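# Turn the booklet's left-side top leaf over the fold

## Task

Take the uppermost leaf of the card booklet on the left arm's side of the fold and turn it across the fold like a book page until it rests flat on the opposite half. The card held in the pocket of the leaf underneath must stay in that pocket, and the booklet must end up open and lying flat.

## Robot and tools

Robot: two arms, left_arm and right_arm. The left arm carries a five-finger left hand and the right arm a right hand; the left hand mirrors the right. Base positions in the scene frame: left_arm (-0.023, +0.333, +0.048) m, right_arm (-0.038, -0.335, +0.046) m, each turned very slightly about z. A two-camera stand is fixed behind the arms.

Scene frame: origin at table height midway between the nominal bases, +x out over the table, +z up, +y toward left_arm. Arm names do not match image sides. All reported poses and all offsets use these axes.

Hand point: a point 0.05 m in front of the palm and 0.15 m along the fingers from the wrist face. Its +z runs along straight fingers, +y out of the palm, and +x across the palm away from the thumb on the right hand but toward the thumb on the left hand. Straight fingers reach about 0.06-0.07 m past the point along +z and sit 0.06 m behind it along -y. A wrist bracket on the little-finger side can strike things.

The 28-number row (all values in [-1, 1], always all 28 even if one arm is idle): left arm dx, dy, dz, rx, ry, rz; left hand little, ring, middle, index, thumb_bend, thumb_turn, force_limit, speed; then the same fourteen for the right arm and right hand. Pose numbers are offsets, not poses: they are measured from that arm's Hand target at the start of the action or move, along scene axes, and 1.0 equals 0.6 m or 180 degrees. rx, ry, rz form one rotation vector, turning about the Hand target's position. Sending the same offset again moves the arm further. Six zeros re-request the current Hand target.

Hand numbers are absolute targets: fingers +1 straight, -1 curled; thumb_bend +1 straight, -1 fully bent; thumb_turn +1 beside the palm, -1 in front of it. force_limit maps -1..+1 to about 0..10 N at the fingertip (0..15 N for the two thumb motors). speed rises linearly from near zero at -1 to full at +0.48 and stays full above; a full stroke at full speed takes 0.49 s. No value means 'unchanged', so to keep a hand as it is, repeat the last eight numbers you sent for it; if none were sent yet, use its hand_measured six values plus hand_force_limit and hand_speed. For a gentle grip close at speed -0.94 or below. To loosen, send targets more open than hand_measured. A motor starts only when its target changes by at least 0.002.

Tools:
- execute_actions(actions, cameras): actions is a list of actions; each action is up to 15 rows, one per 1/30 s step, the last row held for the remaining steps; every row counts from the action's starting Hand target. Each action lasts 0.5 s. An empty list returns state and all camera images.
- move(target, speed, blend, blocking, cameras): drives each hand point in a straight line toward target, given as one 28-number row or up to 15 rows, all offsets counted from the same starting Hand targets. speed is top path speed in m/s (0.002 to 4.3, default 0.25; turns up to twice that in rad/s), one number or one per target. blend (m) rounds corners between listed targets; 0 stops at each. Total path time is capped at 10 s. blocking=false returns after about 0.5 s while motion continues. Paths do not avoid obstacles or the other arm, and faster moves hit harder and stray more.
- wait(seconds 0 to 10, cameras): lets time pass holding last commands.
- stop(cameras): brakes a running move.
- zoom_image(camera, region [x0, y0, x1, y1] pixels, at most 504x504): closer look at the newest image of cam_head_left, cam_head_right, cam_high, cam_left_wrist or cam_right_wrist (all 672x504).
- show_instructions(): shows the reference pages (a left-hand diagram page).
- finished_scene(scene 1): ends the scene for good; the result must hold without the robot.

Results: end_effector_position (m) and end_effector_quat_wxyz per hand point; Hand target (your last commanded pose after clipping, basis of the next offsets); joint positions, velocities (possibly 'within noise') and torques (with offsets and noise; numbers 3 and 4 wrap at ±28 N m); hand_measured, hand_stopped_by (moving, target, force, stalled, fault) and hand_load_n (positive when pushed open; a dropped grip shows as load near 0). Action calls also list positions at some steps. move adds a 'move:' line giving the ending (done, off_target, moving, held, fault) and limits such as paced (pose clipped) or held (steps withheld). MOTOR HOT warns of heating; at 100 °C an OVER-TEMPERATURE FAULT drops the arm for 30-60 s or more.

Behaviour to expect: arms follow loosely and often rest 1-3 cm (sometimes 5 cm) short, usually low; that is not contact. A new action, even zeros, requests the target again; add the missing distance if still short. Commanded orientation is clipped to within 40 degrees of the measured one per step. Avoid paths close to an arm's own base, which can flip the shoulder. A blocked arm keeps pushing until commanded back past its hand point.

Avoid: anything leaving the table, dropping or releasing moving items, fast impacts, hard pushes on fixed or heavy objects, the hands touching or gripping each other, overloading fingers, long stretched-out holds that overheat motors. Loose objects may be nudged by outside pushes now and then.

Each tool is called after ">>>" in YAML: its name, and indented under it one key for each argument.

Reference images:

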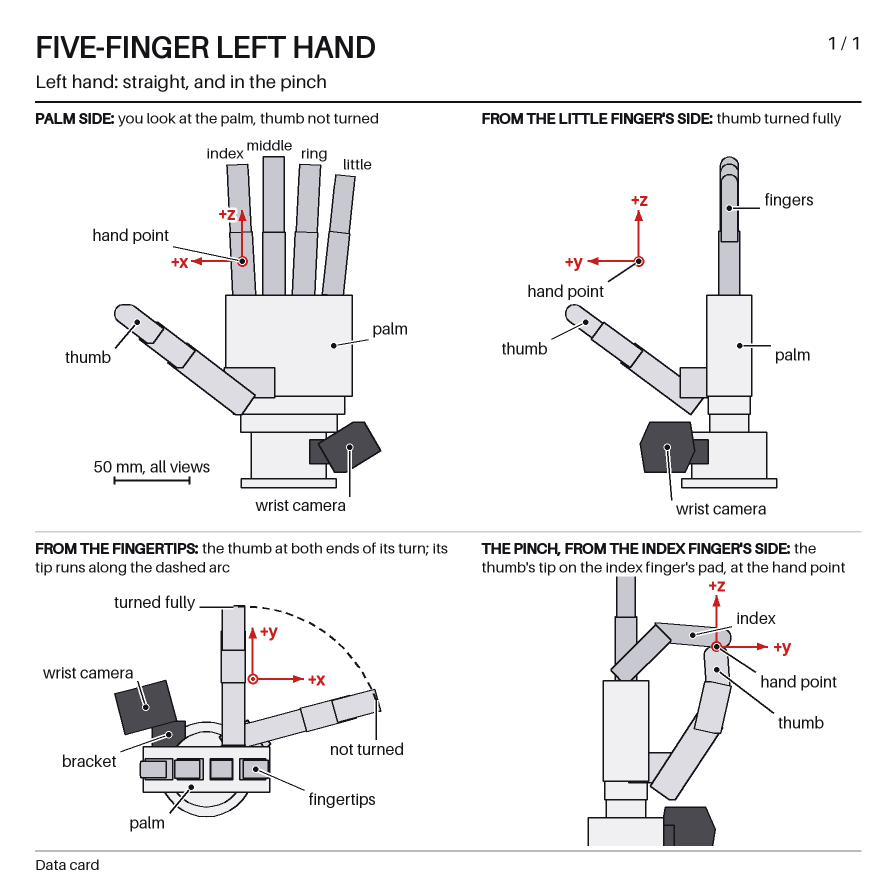

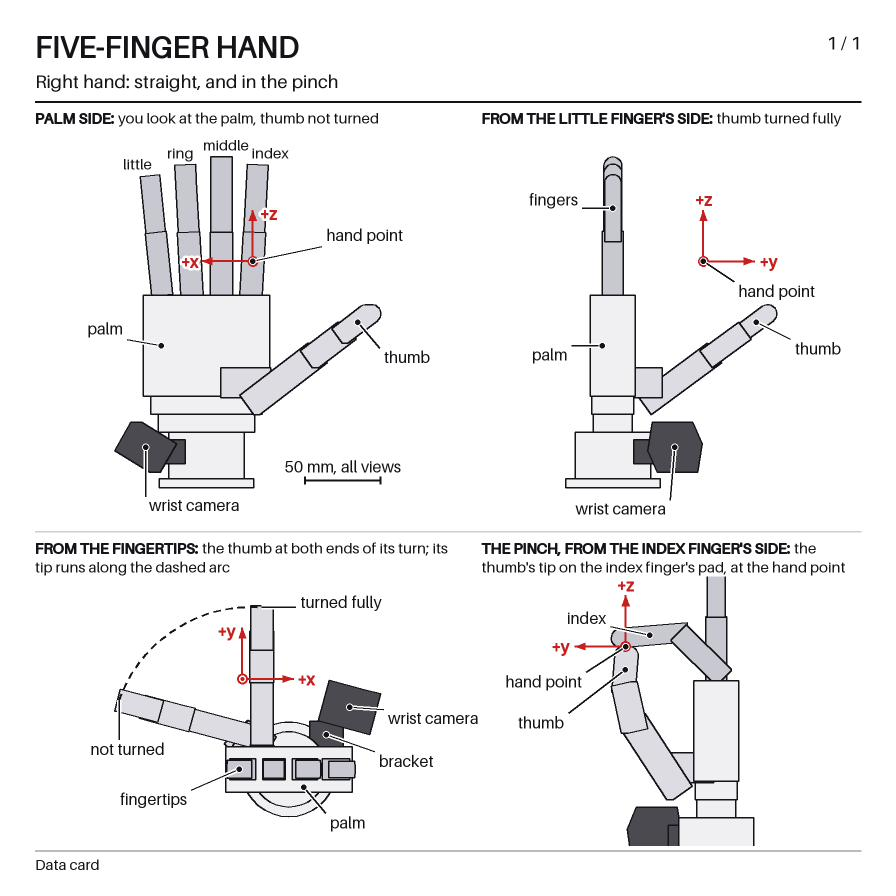

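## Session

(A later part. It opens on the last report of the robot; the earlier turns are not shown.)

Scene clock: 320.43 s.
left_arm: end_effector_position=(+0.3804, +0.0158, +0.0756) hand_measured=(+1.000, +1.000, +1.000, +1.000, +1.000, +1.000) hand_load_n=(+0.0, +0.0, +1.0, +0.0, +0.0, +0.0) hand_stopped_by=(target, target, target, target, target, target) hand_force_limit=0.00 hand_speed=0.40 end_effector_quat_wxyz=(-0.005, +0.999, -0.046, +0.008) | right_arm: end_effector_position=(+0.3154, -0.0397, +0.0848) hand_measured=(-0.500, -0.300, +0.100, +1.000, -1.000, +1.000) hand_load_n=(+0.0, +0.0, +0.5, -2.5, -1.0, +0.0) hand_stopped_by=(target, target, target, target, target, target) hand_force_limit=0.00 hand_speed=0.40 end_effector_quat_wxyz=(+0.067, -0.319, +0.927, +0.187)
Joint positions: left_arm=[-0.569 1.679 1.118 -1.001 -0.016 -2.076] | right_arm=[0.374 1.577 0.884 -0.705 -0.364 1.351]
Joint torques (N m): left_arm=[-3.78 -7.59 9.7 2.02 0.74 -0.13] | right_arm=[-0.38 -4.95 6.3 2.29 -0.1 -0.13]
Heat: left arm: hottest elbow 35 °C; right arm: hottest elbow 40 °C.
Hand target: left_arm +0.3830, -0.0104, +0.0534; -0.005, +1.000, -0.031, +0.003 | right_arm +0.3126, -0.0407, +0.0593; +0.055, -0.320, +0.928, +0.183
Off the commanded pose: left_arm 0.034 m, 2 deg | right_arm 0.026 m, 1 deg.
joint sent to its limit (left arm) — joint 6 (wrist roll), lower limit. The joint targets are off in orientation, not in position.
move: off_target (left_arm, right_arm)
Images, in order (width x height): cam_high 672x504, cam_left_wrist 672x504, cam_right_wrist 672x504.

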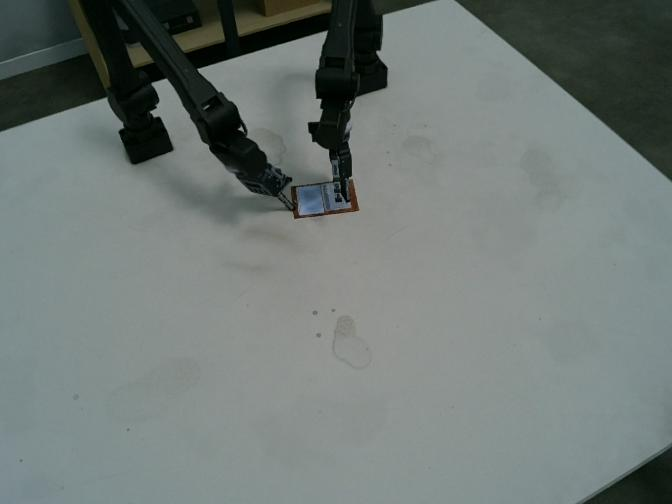

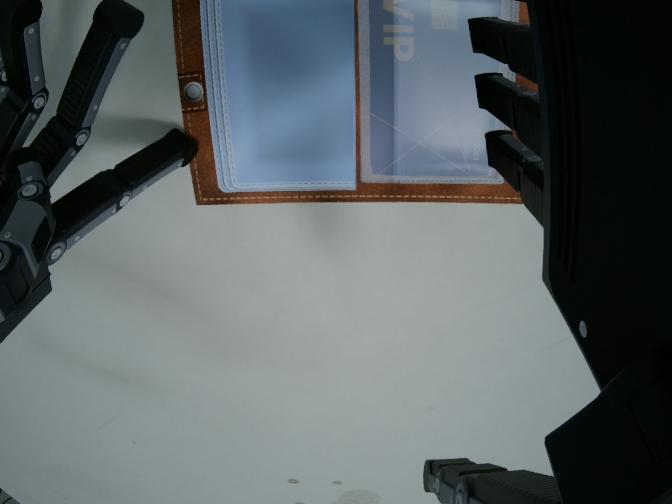

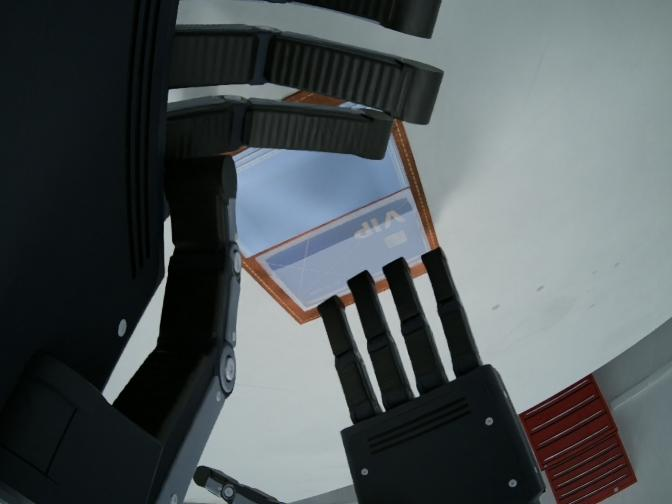

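>>> move:
  target: [0,-0.04,0,0,0,0,1,1,1,1,1,1,0,0.4,0.0,0,0,0,0,0,-0.5,-0.3,0.1,1,-1,1,0,0.4]
  cameras: ["cam_left_wrist"]
  speed: 0.1

Scene clock: 321.80 s.
left_arm: end_effector_position=(+0.3836, +0.0011, +0.0757) hand_measured=(+1.000, +1.000, +1.000, +1.000, +1.000, +1.000) hand_load_n=(+0.0, +0.0, +1.0, +0.0, +0.0, +0.0) hand_stopped_by=(target, target, target, target, target, target) hand_force_limit=0.00 hand_speed=0.40 end_effector_quat_wxyz=(-0.006, +0.998, -0.055, +0.005) | right_arm: end_effector_position=(+0.3155, -0.0398, +0.0849) hand_measured=(-0.500, -0.300, +0.100, +1.000, -1.000, +1.000) hand_load_n=(+0.0, +0.0, +0.5, -2.0, -0.5, +0.0) hand_stopped_by=(target, target, target, target, target, target) hand_force_limit=0.00 hand_speed=0.40 end_effector_quat_wxyz=(+0.067, -0.319, +0.927, +0.188)
Joint positions: left_arm=[-0.589 1.709 1.159 -1.02 -0.015 -2.08] | right_arm=[0.374 1.577 0.884 -0.705 -0.364 1.351]
Joint torques (N m): left_arm=[-5.01 -8.18 10.15 2.24 1.1 -0.12] | right_arm=[-0.09 -6.12 6.35 2.37 -0.09 -0.14]
Heat: left arm: hottest elbow 35 °C; right arm: hottest elbow 40 °C.
Hand target: left_arm +0.3828, -0.0345, +0.0535; -0.005, +1.000, -0.031, +0.003 | right_arm +0.3126, -0.0406, +0.0593; +0.055, -0.320, +0.928, +0.183
Off the commanded pose: left_arm 0.042 m, 3 deg | right_arm 0.026 m, 1 deg.
joint sent to its limit (left arm) — joint 6 (wrist roll), lower limit. The joint targets are off in position and orientation.
move: off_target (left_arm, right_arm)
Images, in order (width x height): cam_left_wrist 672x504.

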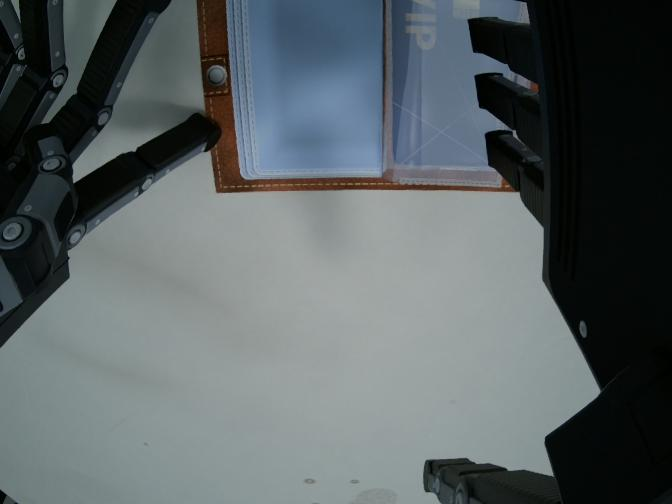

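>>> zoom_image:
  camera: "cam_left_wrist"
  region: [360, 0, 560, 200]

Scaled by 2.520 from the camera's 672x504 image, which has a finer 960x720 frame.

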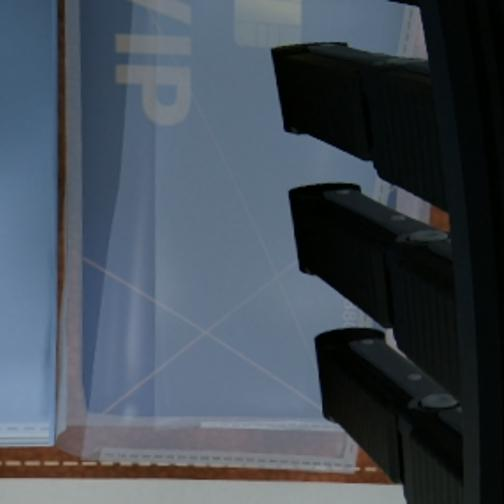

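>>> move:
  target: [-0.008,-0.03,0,0,0,0,1,1,1,1,1,1,0,0.4,0.0,0,0,0,0,0,-0.5,-0.3,0.1,1,-1,1,0,0.4]
  cameras: ["cam_left_wrist","cam_high","cam_right_wrist"]
  speed: 0.1

>>> zoom_image:
  camera: "cam_left_wrist"
  region: [360, 0, 560, 200]

Scene clock: 326.27 s.
left_arm: end_effector_position=(+0.3818, -0.0210, +0.0767) hand_measured=(+1.000, +1.000, +1.000, +1.000, +1.000, +1.000) hand_load_n=(+0.0, +0.0, +0.5, +0.0, +0.0, +0.0) hand_stopped_by=(target, target, target, target, target, target) hand_force_limit=0.00 hand_speed=0.40 end_effector_quat_wxyz=(+0.000, +0.998, -0.070, +0.003) | right_arm: end_effector_position=(+0.3155, -0.0398, +0.0849) hand_measured=(-0.500, -0.300, +0.100, +1.000, -1.000, +1.000) hand_load_n=(+0.0, +0.0, +0.5, -2.0, -1.0, +0.0) hand_stopped_by=(target, target, target, target, target, target) hand_force_limit=0.00 hand_speed=0.40 end_effector_quat_wxyz=(+0.067, -0.319, +0.927, +0.188)
Joint positions: left_arm=[-0.62 1.735 1.197 -1.027 -0.003 -2.08] | right_arm=[0.374 1.577 0.884 -0.705 -0.364 1.351]
Joint torques (N m): left_arm=[-4.72 -8.94 9.58 2.13 1.01 -0.12] | right_arm=[0.21 -4.95 6.32 2.33 -0.13 -0.09]
Heat: left arm: hottest elbow 36 °C; right arm: hottest elbow 39 °C.
Hand target: left_arm +0.3782, -0.0523, +0.0535; -0.005, +1.000, -0.030, +0.004 | right_arm +0.3126, -0.0406, +0.0593; +0.055, -0.320, +0.928, +0.183
Off the commanded pose: left_arm 0.039 m, 5 deg | right_arm 0.026 m, 1 deg.
joint sent to its limit (left arm) — joint 6 (wrist roll), lower limit. The joint targets are off in position and orientation.
move: off_target (left_arm, right_arm)
Images, in order (width x height): cam_high 672x504, cam_left_wrist 672x504, cam_right_wrist 672x504.

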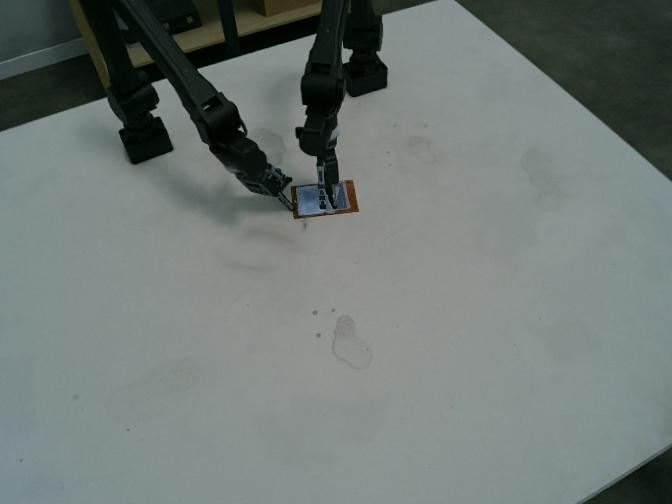

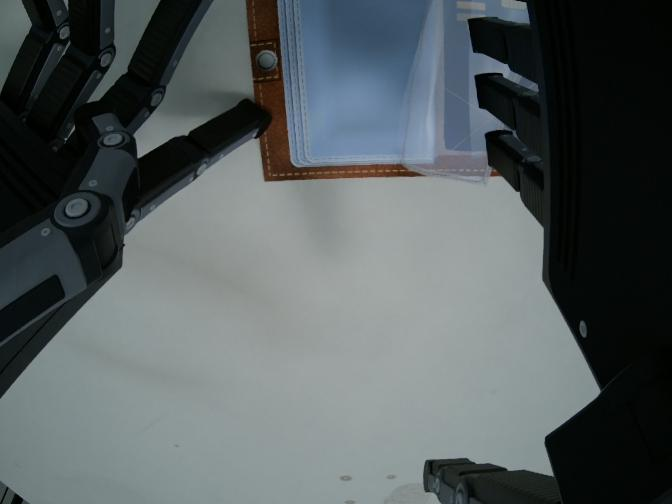

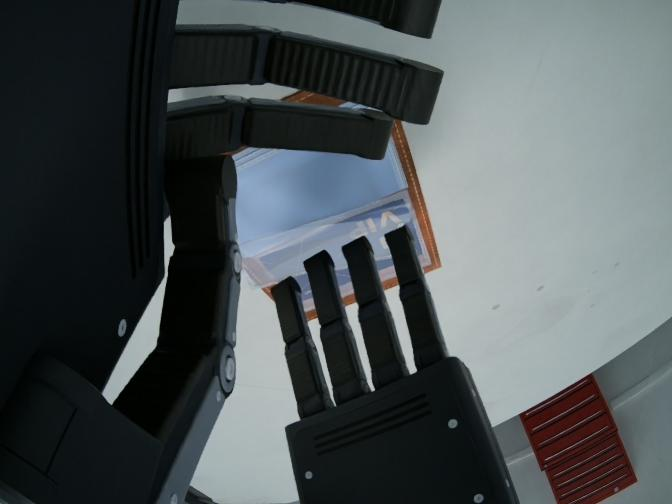

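Scaled by 2.520 from the camera's 672x504 image, which has a finer 960x720 frame.

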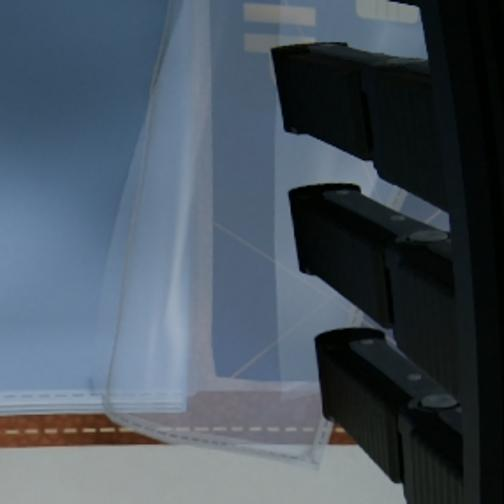

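>>> move:
  target: [0.0,-0.03,0,0,0,-0.05,1,1,1,1,1,1,0,0.4,0.0,0,0,0,0,0,-0.5,-0.3,0.1,1,-1,1,0,0.4]
  cameras: ["cam_left_wrist","cam_right_wrist"]
  speed: 0.1

>>> zoom_image:
  camera: "cam_left_wrist"
  region: [360, 0, 560, 200]

Scene clock: 328.63 s.
left_arm: end_effector_position=(+0.3797, -0.0450, +0.0759) hand_measured=(+1.000, +1.000, +1.000, +1.000, +1.000, +1.000) hand_load_n=(+0.0, +0.0, +0.5, +0.0, +0.0, +0.0) hand_stopped_by=(target, target, target, target, target, target) hand_force_limit=0.00 hand_speed=0.40 end_effector_quat_wxyz=(-0.011, +0.995, -0.094, +0.014) | right_arm: end_effector_position=(+0.3157, -0.0397, +0.0849) hand_measured=(-0.500, -0.300, +0.100, +1.000, -1.000, +1.000) hand_load_n=(+0.0, +0.0, +0.5, -2.0, -0.5, +0.0) hand_stopped_by=(target, target, target, target, target, target) hand_force_limit=0.00 hand_speed=0.40 end_effector_quat_wxyz=(+0.068, -0.319, +0.927, +0.188)
Joint positions: left_arm=[-0.668 1.766 1.24 -1.035 -0.034 -2.08] | right_arm=[0.374 1.577 0.884 -0.704 -0.364 1.351]
Joint torques (N m): left_arm=[-3.66 -9.52 10 1.72 0.71 -0.05] | right_arm=[-0.73 -5.6 6.23 2.28 -0.09 -0.03]
Heat: left arm: hottest elbow 36 °C; right arm: hottest elbow 39 °C.
Hand target: left_arm +0.3781, -0.0704, +0.0535; -0.004, +0.994, -0.109, +0.004 | right_arm +0.3126, -0.0406, +0.0593; +0.055, -0.320, +0.928, +0.183
Off the commanded pose: left_arm 0.034 m, 2 deg | right_arm 0.026 m, 2 deg.
move: off_target (left_arm, right_arm)
Images, in order (width x height): cam_left_wrist 672x504, cam_right_wrist 672x504.

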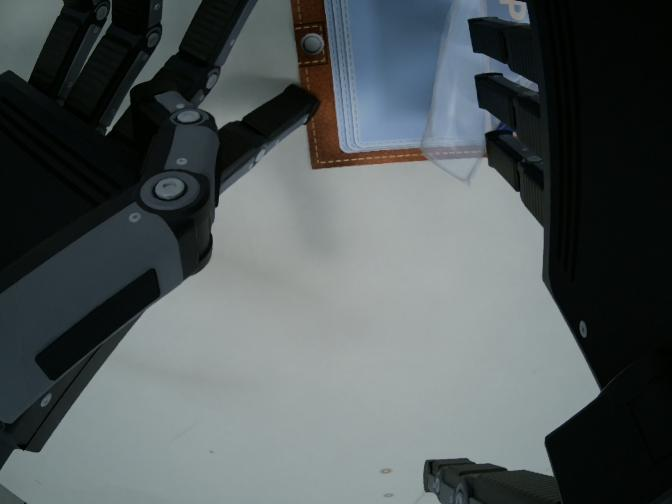

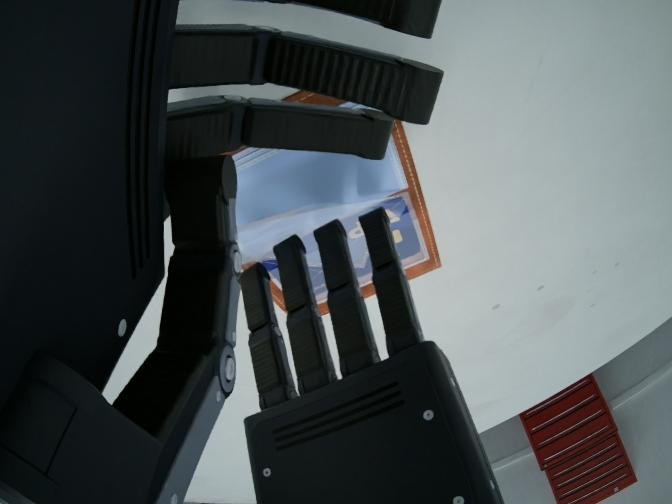

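Scaled by 2.520 from the camera's 672x504 image, which has a finer 960x720 frame.

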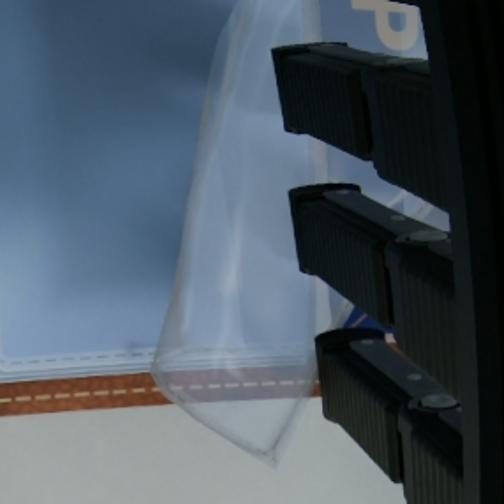

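>>> move:
  target: [-0.005,-0.035,0,0,0,-0.02,1,1,1,1,1,1,0,0.4,0.0,0,0,0,0,0,-0.5,-0.3,0.1,1,-1,1,0,0.4]
  cameras: ["cam_left_wrist","cam_right_wrist","cam_high"]
  speed: 0.1

>>> zoom_image:
  camera: "cam_left_wrist"
  region: [360, 0, 560, 200]

>>> zoom_image:
  camera: "cam_right_wrist"
  region: [220, 120, 460, 320]

Scene clock: 330.80 s.
left_arm: end_effector_position=(+0.3806, -0.0441, +0.0770) hand_measured=(+1.000, +1.000, +1.000, +1.000, +1.000, +1.000) hand_load_n=(+0.0, +0.0, +0.5, +0.5, +0.0, +0.0) hand_stopped_by=(target, target, target, target, target, target) hand_force_limit=0.00 hand_speed=0.40 end_effector_quat_wxyz=(-0.015, +0.995, -0.095, +0.015) | right_arm: end_effector_position=(+0.3167, -0.0393, +0.0850) hand_measured=(-0.500, -0.300, +0.100, +1.000, -1.000, +1.000) hand_load_n=(+0.0, +0.0, +0.5, -1.5, -0.5, +0.0) hand_stopped_by=(target, target, target, target, target, target) hand_force_limit=0.00 hand_speed=0.40 end_effector_quat_wxyz=(+0.070, -0.319, +0.926, +0.188)
Joint positions: left_arm=[-0.668 1.766 1.244 -1.041 -0.042 -2.08] | right_arm=[0.374 1.577 0.884 -0.699 -0.364 1.351]
Joint torques (N m): left_arm=[-1.2 -14.39 7.36 0.76 0.17 -0.08] | right_arm=[-0.44 -5.6 6.19 2.11 -0.1 -0.07]
Heat: left arm: hottest elbow 35 °C; right arm: hottest elbow 39 °C.
Hand target: left_arm +0.3799, -0.0453, +0.0760; -0.012, +0.995, -0.094, +0.013 (not the last commanded pose) | right_arm +0.3126, -0.0406, +0.0594; +0.056, -0.320, +0.928, +0.183
Off the commanded pose: left_arm 0.053 m, 6 deg | right_arm 0.026 m, 2 deg.
move: held (left_arm; a check stopped the path), off_target (right_arm); limits=held
pose unreachable (left arm): on one or more control steps of this call, first in action 0 (counted from 0), this arm could not follow its commanded pose, so it was not sent that pose on those steps. It may still have moved: this result reports where it is.
cause: moving toward the commanded pose would bring a part of the arm too close to another arm (a part of this arm just beyond joint 4 (wrist pitch) and a part of the right arm just beyond its joint 4 (wrist pitch), 40 mm apart when this arm was first held).
Images, in order (width x height): cam_high 672x504, cam_left_wrist 672x504, cam_right_wrist 672x504.

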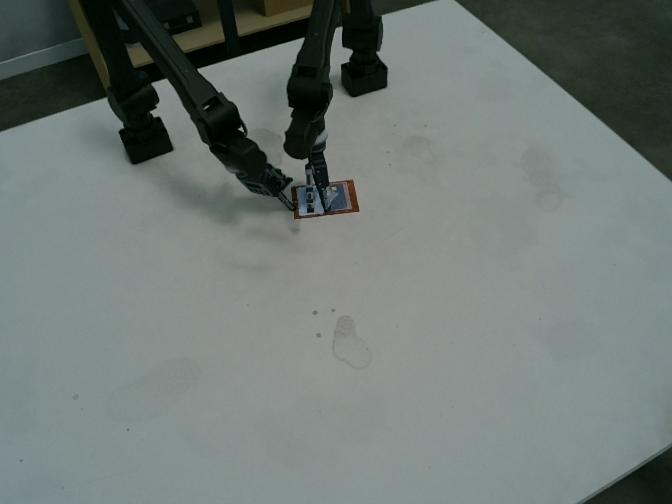

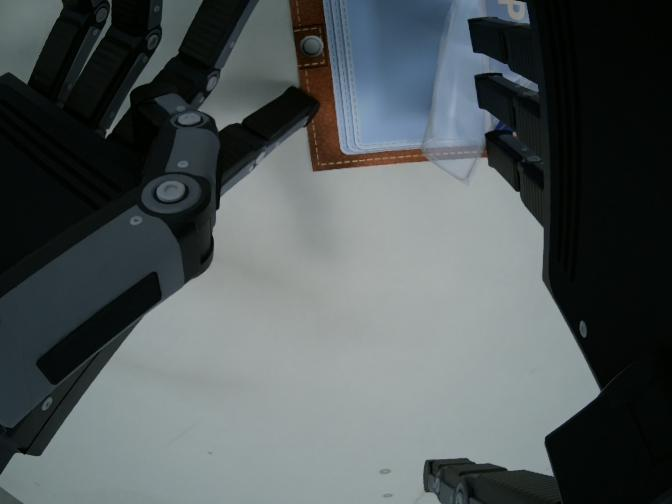

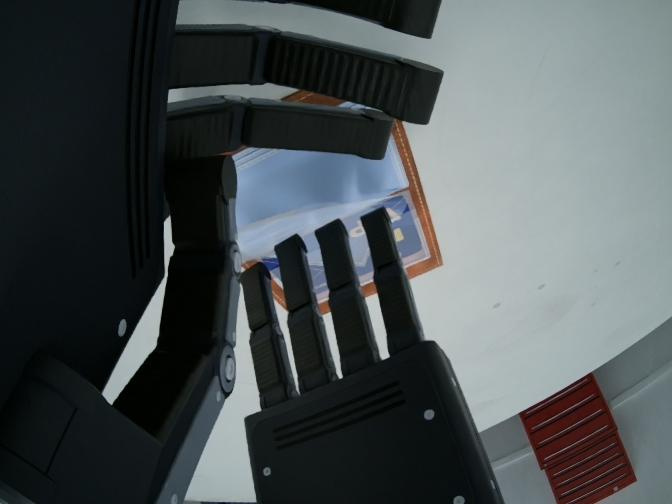

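Scaled by 2.520 from the camera's 672x504 image, which has a finer 960x720 frame.

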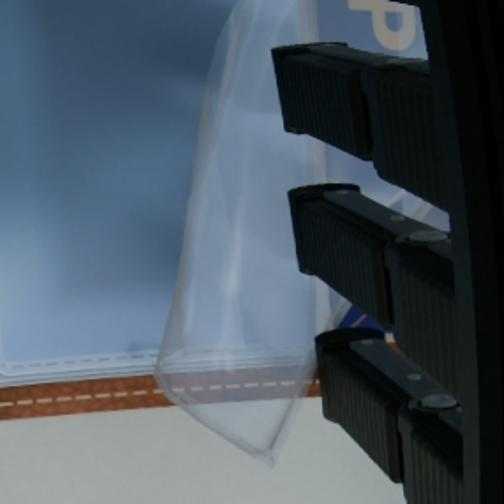

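Scaled by 2.100 from the camera's 672x504 image, which has a finer 960x720 frame.

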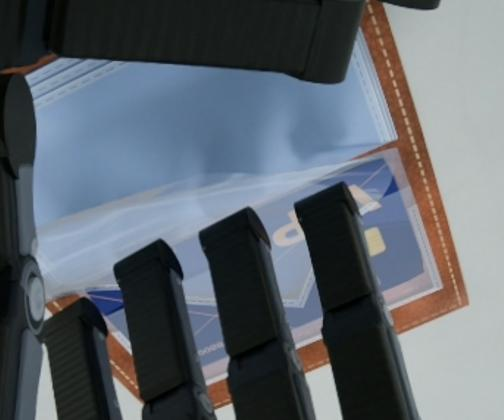

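>>> move:
  target:
    - [0.0,0.0,-0.037,0,0,0,1,1,1,1,1,1,0,0.4,0.0,0,0,0,0,0,-0.5,-0.3,0.1,1,-1,1,0,0.4]
    - [0.0,0.042,-0.0085,-0.111,0,0,1,1,1,1,1,1,0,0.4,0.0,0,0,0,0,0,-0.5,-0.3,0.1,1,-1,1,0,0.4]
  cameras: ["cam_left_wrist","cam_right_wrist"]
  speed: 0.08

>>> zoom_image:
  camera: "cam_left_wrist"
  region: [360, 0, 560, 200]

>>> zoom_image:
  camera: "cam_right_wrist"
  region: [220, 120, 460, 320]

Scene clock: 347.50 s.
left_arm: end_effector_position=(+0.3823, -0.0195, +0.0942) hand_measured=(+1.000, +1.000, +1.000, +1.000, +1.000, +1.000) hand_load_n=(+0.0, +0.0, +0.0, +0.0, +0.0, +0.0) hand_stopped_by=(target, target, target, target, target, target) hand_force_limit=0.00 hand_speed=0.40 end_effector_quat_wxyz=(+0.162, +0.983, -0.084, +0.036) | right_arm: end_effector_position=(+0.3168, -0.0393, +0.0849) hand_measured=(-0.500, -0.300, +0.100, +1.000, -1.000, +1.000) hand_load_n=(+0.0, +0.5, +0.5, -1.5, -0.5, +0.0) hand_stopped_by=(target, target, target, target, target, target) hand_force_limit=0.00 hand_speed=0.40 end_effector_quat_wxyz=(+0.070, -0.319, +0.926, +0.188)
Joint positions: left_arm=[-0.515 1.638 1.015 -0.733 0.258 -1.972] | right_arm=[0.374 1.577 0.884 -0.699 -0.364 1.351]
Joint torques (N m): left_arm=[-1.08 -9.47 5.9 2.81 0.34 0.07] | right_arm=[0.32 -5.66 6.37 1.99 -0.12 -0.06]
Heat: left arm: hottest elbow 34 °C; right arm: hottest elbow 38 °C.
Hand target: left_arm +0.3798, -0.0201, +0.0708; +0.161, +0.982, -0.091, +0.030 | right_arm +0.3126, -0.0407, +0.0592; +0.055, -0.320, +0.928, +0.183
Off the commanded pose: left_arm 0.023 m, 1 deg | right_arm 0.026 m, 2 deg.
move: off_target (left_arm, right_arm)
Images, in order (width x height): cam_left_wrist 672x504, cam_right_wrist 672x504.

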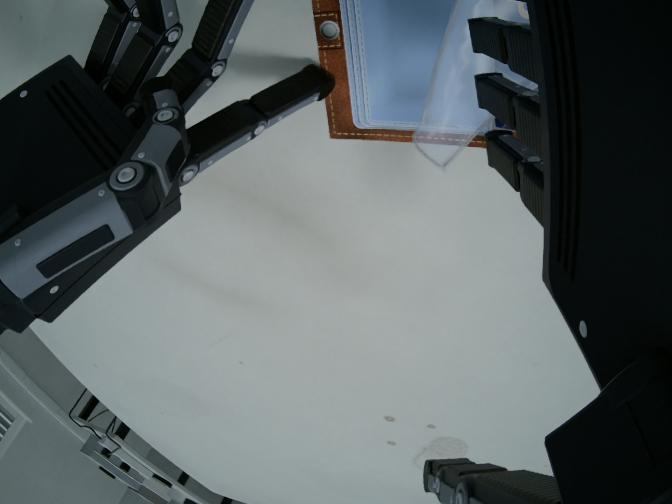

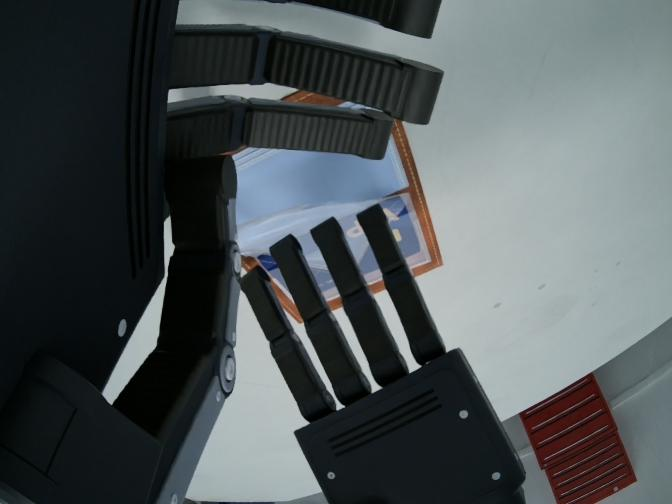

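Scaled by 2.520 from the camera's 672x504 image, which has a finer 960x720 frame.

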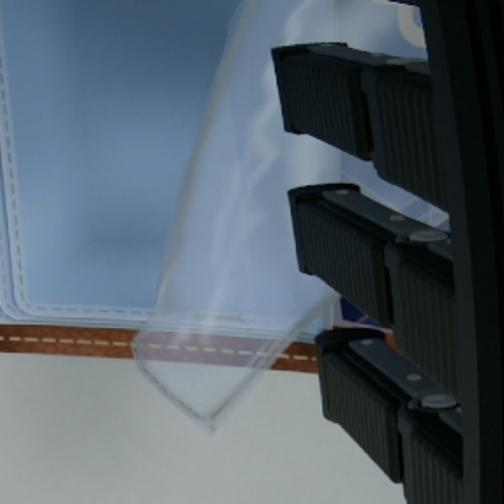

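Scaled by 2.100 from the camera's 672x504 image, which has a finer 960x720 frame.

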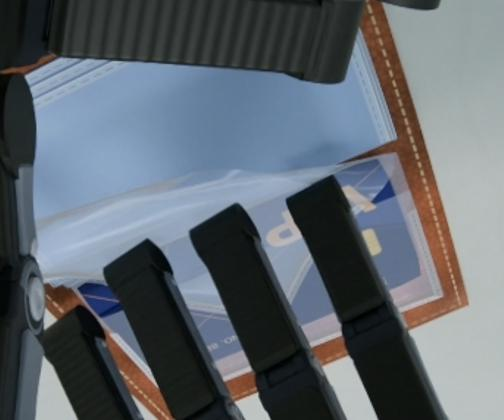

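>>> move:
  target: [-0.005,-0.065,0.0,0,0,0,1,1,1,1,1,1,0,0.4,0.0,0,0,0,0,0,-0.5,-0.3,0.1,1,-1,1,0,0.4]
  cameras: ["cam_left_wrist","cam_right_wrist"]
  speed: 0.1

>>> zoom_image:
  camera: "cam_left_wrist"
  region: [360, 0, 560, 200]

>>> zoom_image:
  camera: "cam_right_wrist"
  region: [220, 120, 460, 320]

Scene clock: 349.50 s.
left_arm: end_effector_position=(+0.3833, -0.0226, +0.0928) hand_measured=(+1.000, +1.000, +1.000, +1.000, +1.000, +1.000) hand_load_n=(+0.0, +0.0, +0.5, +0.0, +0.0, +0.0) hand_stopped_by=(target, target, target, target, target, target) hand_force_limit=0.00 hand_speed=0.40 end_effector_quat_wxyz=(+0.151, +0.985, -0.070, +0.040) | right_arm: end_effector_position=(+0.3174, -0.0396, +0.0850) hand_measured=(-0.500, -0.300, +0.100, +1.000, -1.000, +1.000) hand_load_n=(+0.5, +0.0, +0.5, -1.5, -0.5, +0.0) hand_stopped_by=(target, target, target, target, target, target) hand_force_limit=0.00 hand_speed=0.40 end_effector_quat_wxyz=(+0.071, -0.319, +0.926, +0.188)
Joint positions: left_arm=[-0.533 1.638 1.018 -0.732 0.229 -2.018] | right_arm=[0.373 1.577 0.884 -0.697 -0.364 1.351]
Joint torques (N m): left_arm=[-6.3 -7.36 9.32 2.97 0.8 -0.2] | right_arm=[0.03 -5.89 6.26 1.98 -0.04 -0.08]
Heat: left arm: hottest elbow 34 °C; right arm: hottest elbow 37 °C.
Hand target: left_arm +0.3769, -0.0589, +0.0707; +0.161, +0.982, -0.090, +0.029 | right_arm +0.3127, -0.0407, +0.0592; +0.055, -0.319, +0.928, +0.183
Off the commanded pose: left_arm 0.043 m, 3 deg | right_arm 0.026 m, 2 deg.
move: off_target (left_arm, right_arm)
Images, in order (width x height): cam_left_wrist 672x504, cam_right_wrist 672x504.

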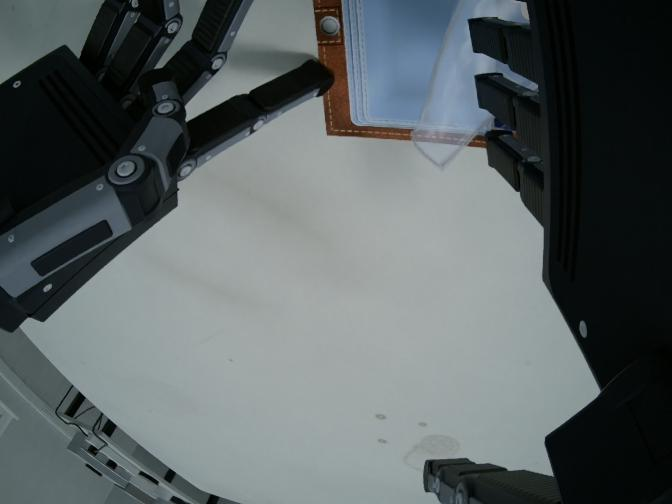

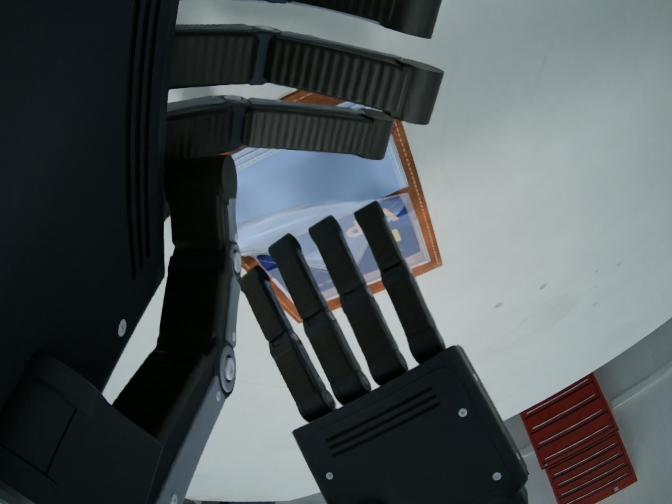

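Scaled by 2.520 from the camera's 672x504 image, which has a finer 960x720 frame.

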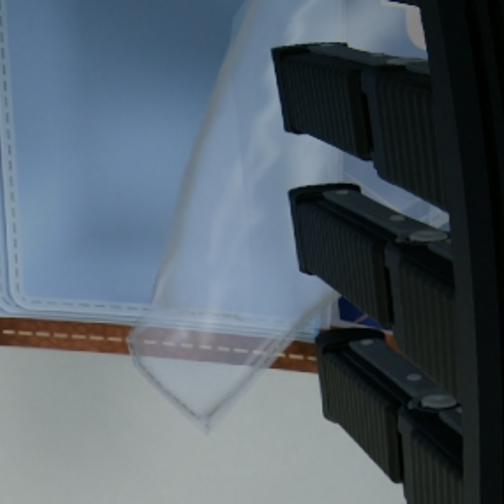

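Scaled by 2.100 from the camera's 672x504 image, which has a finer 960x720 frame.

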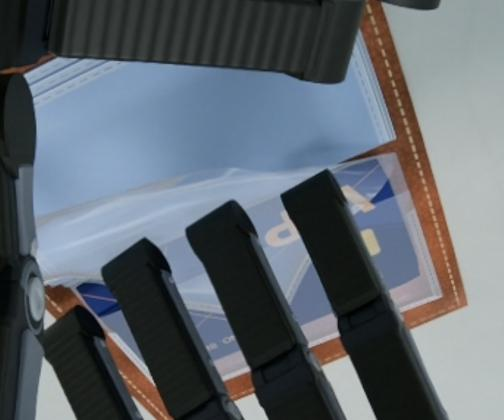

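>>> move:
  target: [0,-0.04,0.0,0,0,0,1,1,1,1,1,1,0,0.4,0.0,0,0,0,0,0,-0.5,-0.3,0.1,1,-1,1,0,0.4]
  cameras: ["cam_left_wrist","cam_right_wrist"]
  speed: 0.1

>>> zoom_image:
  camera: "cam_left_wrist"
  region: [360, 0, 560, 200]

>>> zoom_image:
  camera: "cam_right_wrist"
  region: [220, 120, 460, 320]

Scene clock: 351.20 s.
left_arm: end_effector_position=(+0.3817, -0.0488, +0.0941) hand_measured=(+1.000, +1.000, +1.000, +1.000, +1.000, +1.000) hand_load_n=(+0.0, +0.0, +0.5, +0.0, +0.0, +0.0) hand_stopped_by=(target, target, target, target, target, target) hand_force_limit=0.00 hand_speed=0.40 end_effector_quat_wxyz=(+0.152, +0.985, -0.072, +0.042) | right_arm: end_effector_position=(+0.3189, -0.0410, +0.0847) hand_measured=(-0.500, -0.300, +0.100, +1.000, -1.000, +1.000) hand_load_n=(+0.0, +0.5, +0.5, -1.0, -0.5, +0.0) hand_stopped_by=(target, target, target, target, target, target) hand_force_limit=0.00 hand_speed=0.40 end_effector_quat_wxyz=(+0.072, -0.317, +0.927, +0.186)
Joint positions: left_arm=[-0.583 1.664 1.053 -0.727 0.218 -2.062] | right_arm=[0.369 1.577 0.884 -0.696 -0.361 1.351]
Joint torques (N m): left_arm=[-5.71 -7.36 9.96 2.82 0.86 -0.18] | right_arm=[0.44 -5.48 6.38 1.95 -0.2 -0.07]
Heat: left arm: hottest elbow 34 °C; right arm: hottest elbow 37 °C.
Hand target: left_arm +0.3769, -0.0831, +0.0708; +0.161, +0.982, -0.091, +0.030 | right_arm +0.3126, -0.0406, +0.0592; +0.055, -0.320, +0.928, +0.183
Off the commanded pose: left_arm 0.042 m, 3 deg | right_arm 0.026 m, 2 deg.
move: off_target (left_arm, right_arm)
Images, in order (width x height): cam_left_wrist 672x504, cam_right_wrist 672x504.

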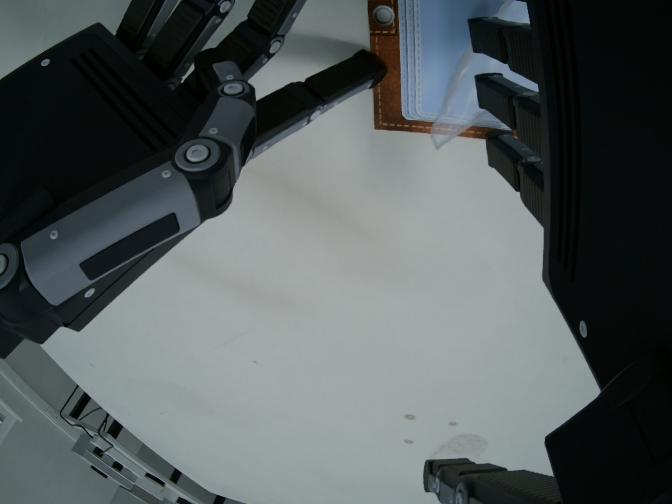

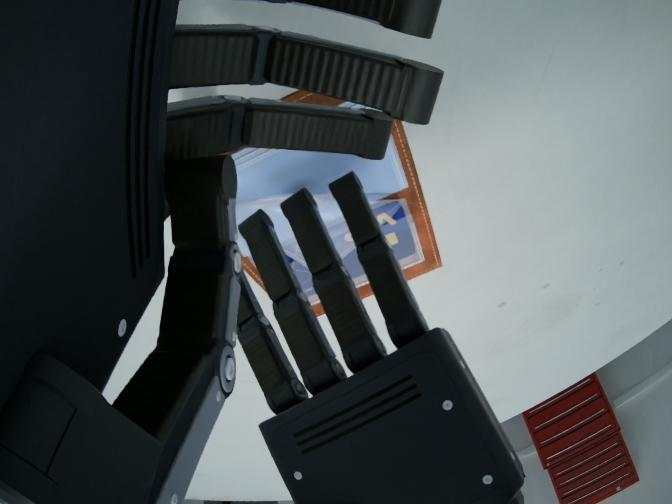

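Scaled by 2.520 from the camera's 672x504 image, which has a finer 960x720 frame.

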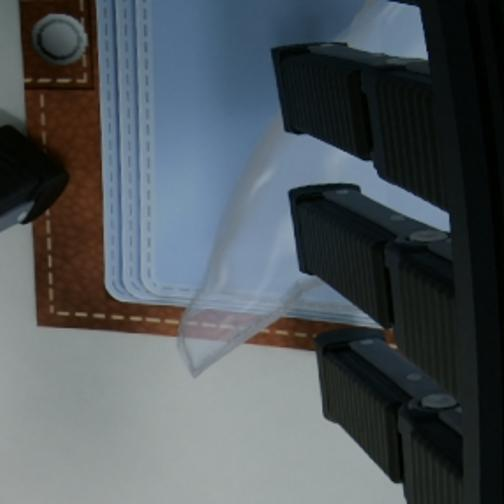

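Scaled by 2.100 from the camera's 672x504 image, which has a finer 960x720 frame.

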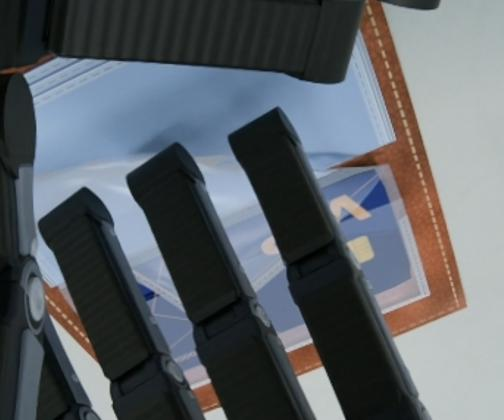

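>>> zoom_image:
  camera: "cam_right_wrist"
  region: [230, 160, 370, 280]

>>> zoom_image:
  camera: "cam_left_wrist"
  region: [400, 40, 520, 160]

Scaled by 3.600 from the camera's 672x504 image, which has a finer 960x720 frame.

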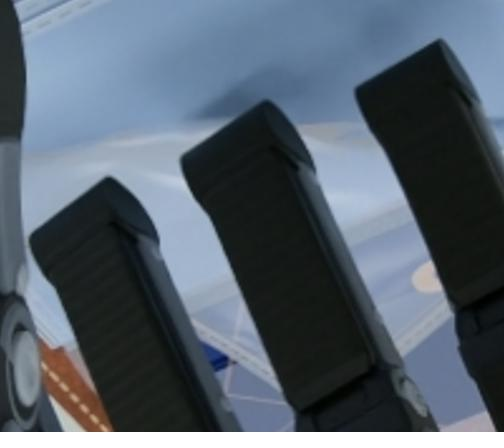

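Scaled by 4.200 from the camera's 672x504 image, which has a finer 960x720 frame.

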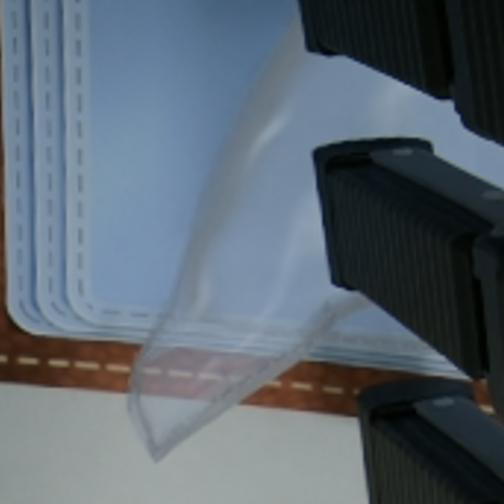

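>>> move:
  target:
    - [0,0.052,0.0,0,0,0,1,1,1,1,1,1,0,0.4,0.0,0,0,0,0,0,-1,-1,-1,1,-1,1,0,0.4]
  cameras: ["cam_left_wrist","cam_right_wrist"]
  speed: 0.1

>>> zoom_image:
  camera: "cam_right_wrist"
  region: [220, 120, 460, 320]

Scene clock: 367.03 s.
left_arm: end_effector_position=(+0.3821, -0.0472, +0.0954) hand_measured=(+1.000, +1.000, +1.000, +1.000, +1.000, +1.000) hand_load_n=(+0.0, -1.0, +0.5, +0.0, +0.0, +0.0) hand_stopped_by=(target, target, target, target, target, target) hand_force_limit=0.00 hand_speed=0.40 end_effector_quat_wxyz=(+0.160, +0.983, -0.079, +0.040) | right_arm: end_effector_position=(+0.3189, -0.0410, +0.0847) hand_measured=(-1.000, -1.000, -0.390, +1.000, -1.000, +1.000) hand_load_n=(+0.5, +0.0, +9.5, -1.0, -7.0, +0.5) hand_stopped_by=(target, target, force, target, target, target) hand_force_limit=0.00 hand_speed=0.40 end_effector_quat_wxyz=(+0.072, -0.317, +0.927, +0.186)
Joint positions: left_arm=[-0.572 1.664 1.052 -0.726 0.236 -2.039] | right_arm=[0.369 1.577 0.884 -0.696 -0.361 1.351]
Joint torques (N m): left_arm=[-1.9 -9.7 6.23 2.74 0.62 0.08] | right_arm=[0.44 -5.77 6.23 2.04 -0.23 -0.08]
Heat: left arm: hottest elbow 35 °C; right arm: hottest elbow 37 °C.
Hand target: left_arm +0.3770, -0.0518, +0.0708; +0.161, +0.982, -0.090, +0.030 | right_arm +0.3126, -0.0406, +0.0592; +0.055, -0.320, +0.928, +0.183
Off the commanded pose: left_arm 0.026 m, 2 deg | right_arm 0.026 m, 2 deg.
move: off_target (left_arm, right_arm)
Images, in order (width x height): cam_left_wrist 672x504, cam_right_wrist 672x504.

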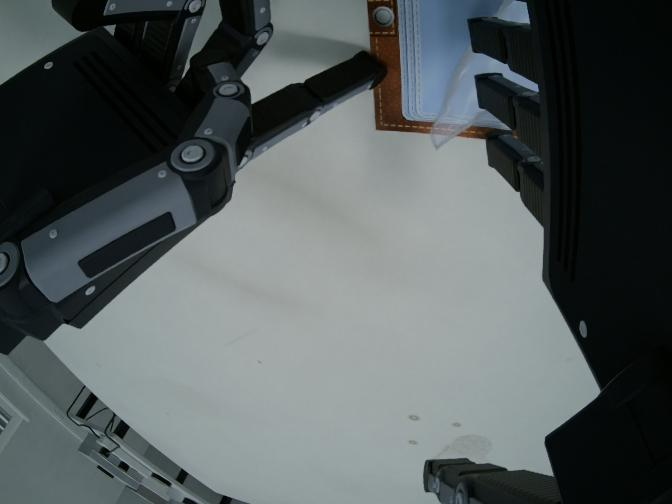

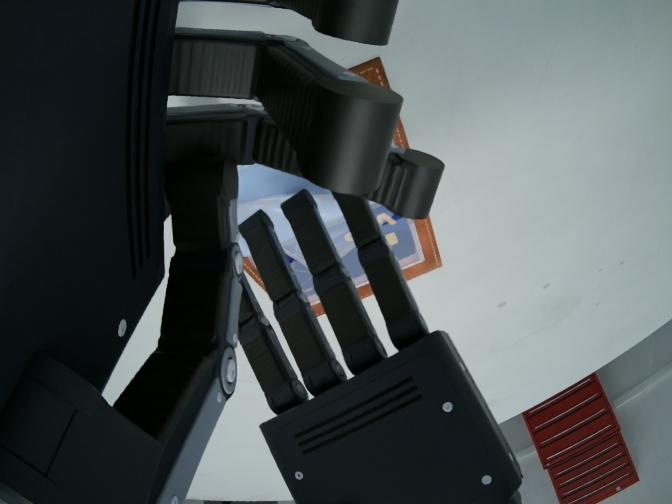

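Scaled by 2.100 from the camera's 672x504 image, which has a finer 960x720 frame.

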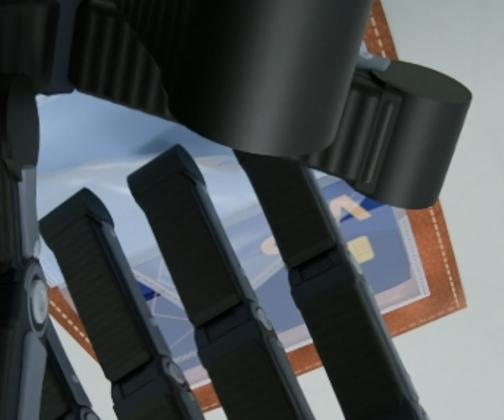

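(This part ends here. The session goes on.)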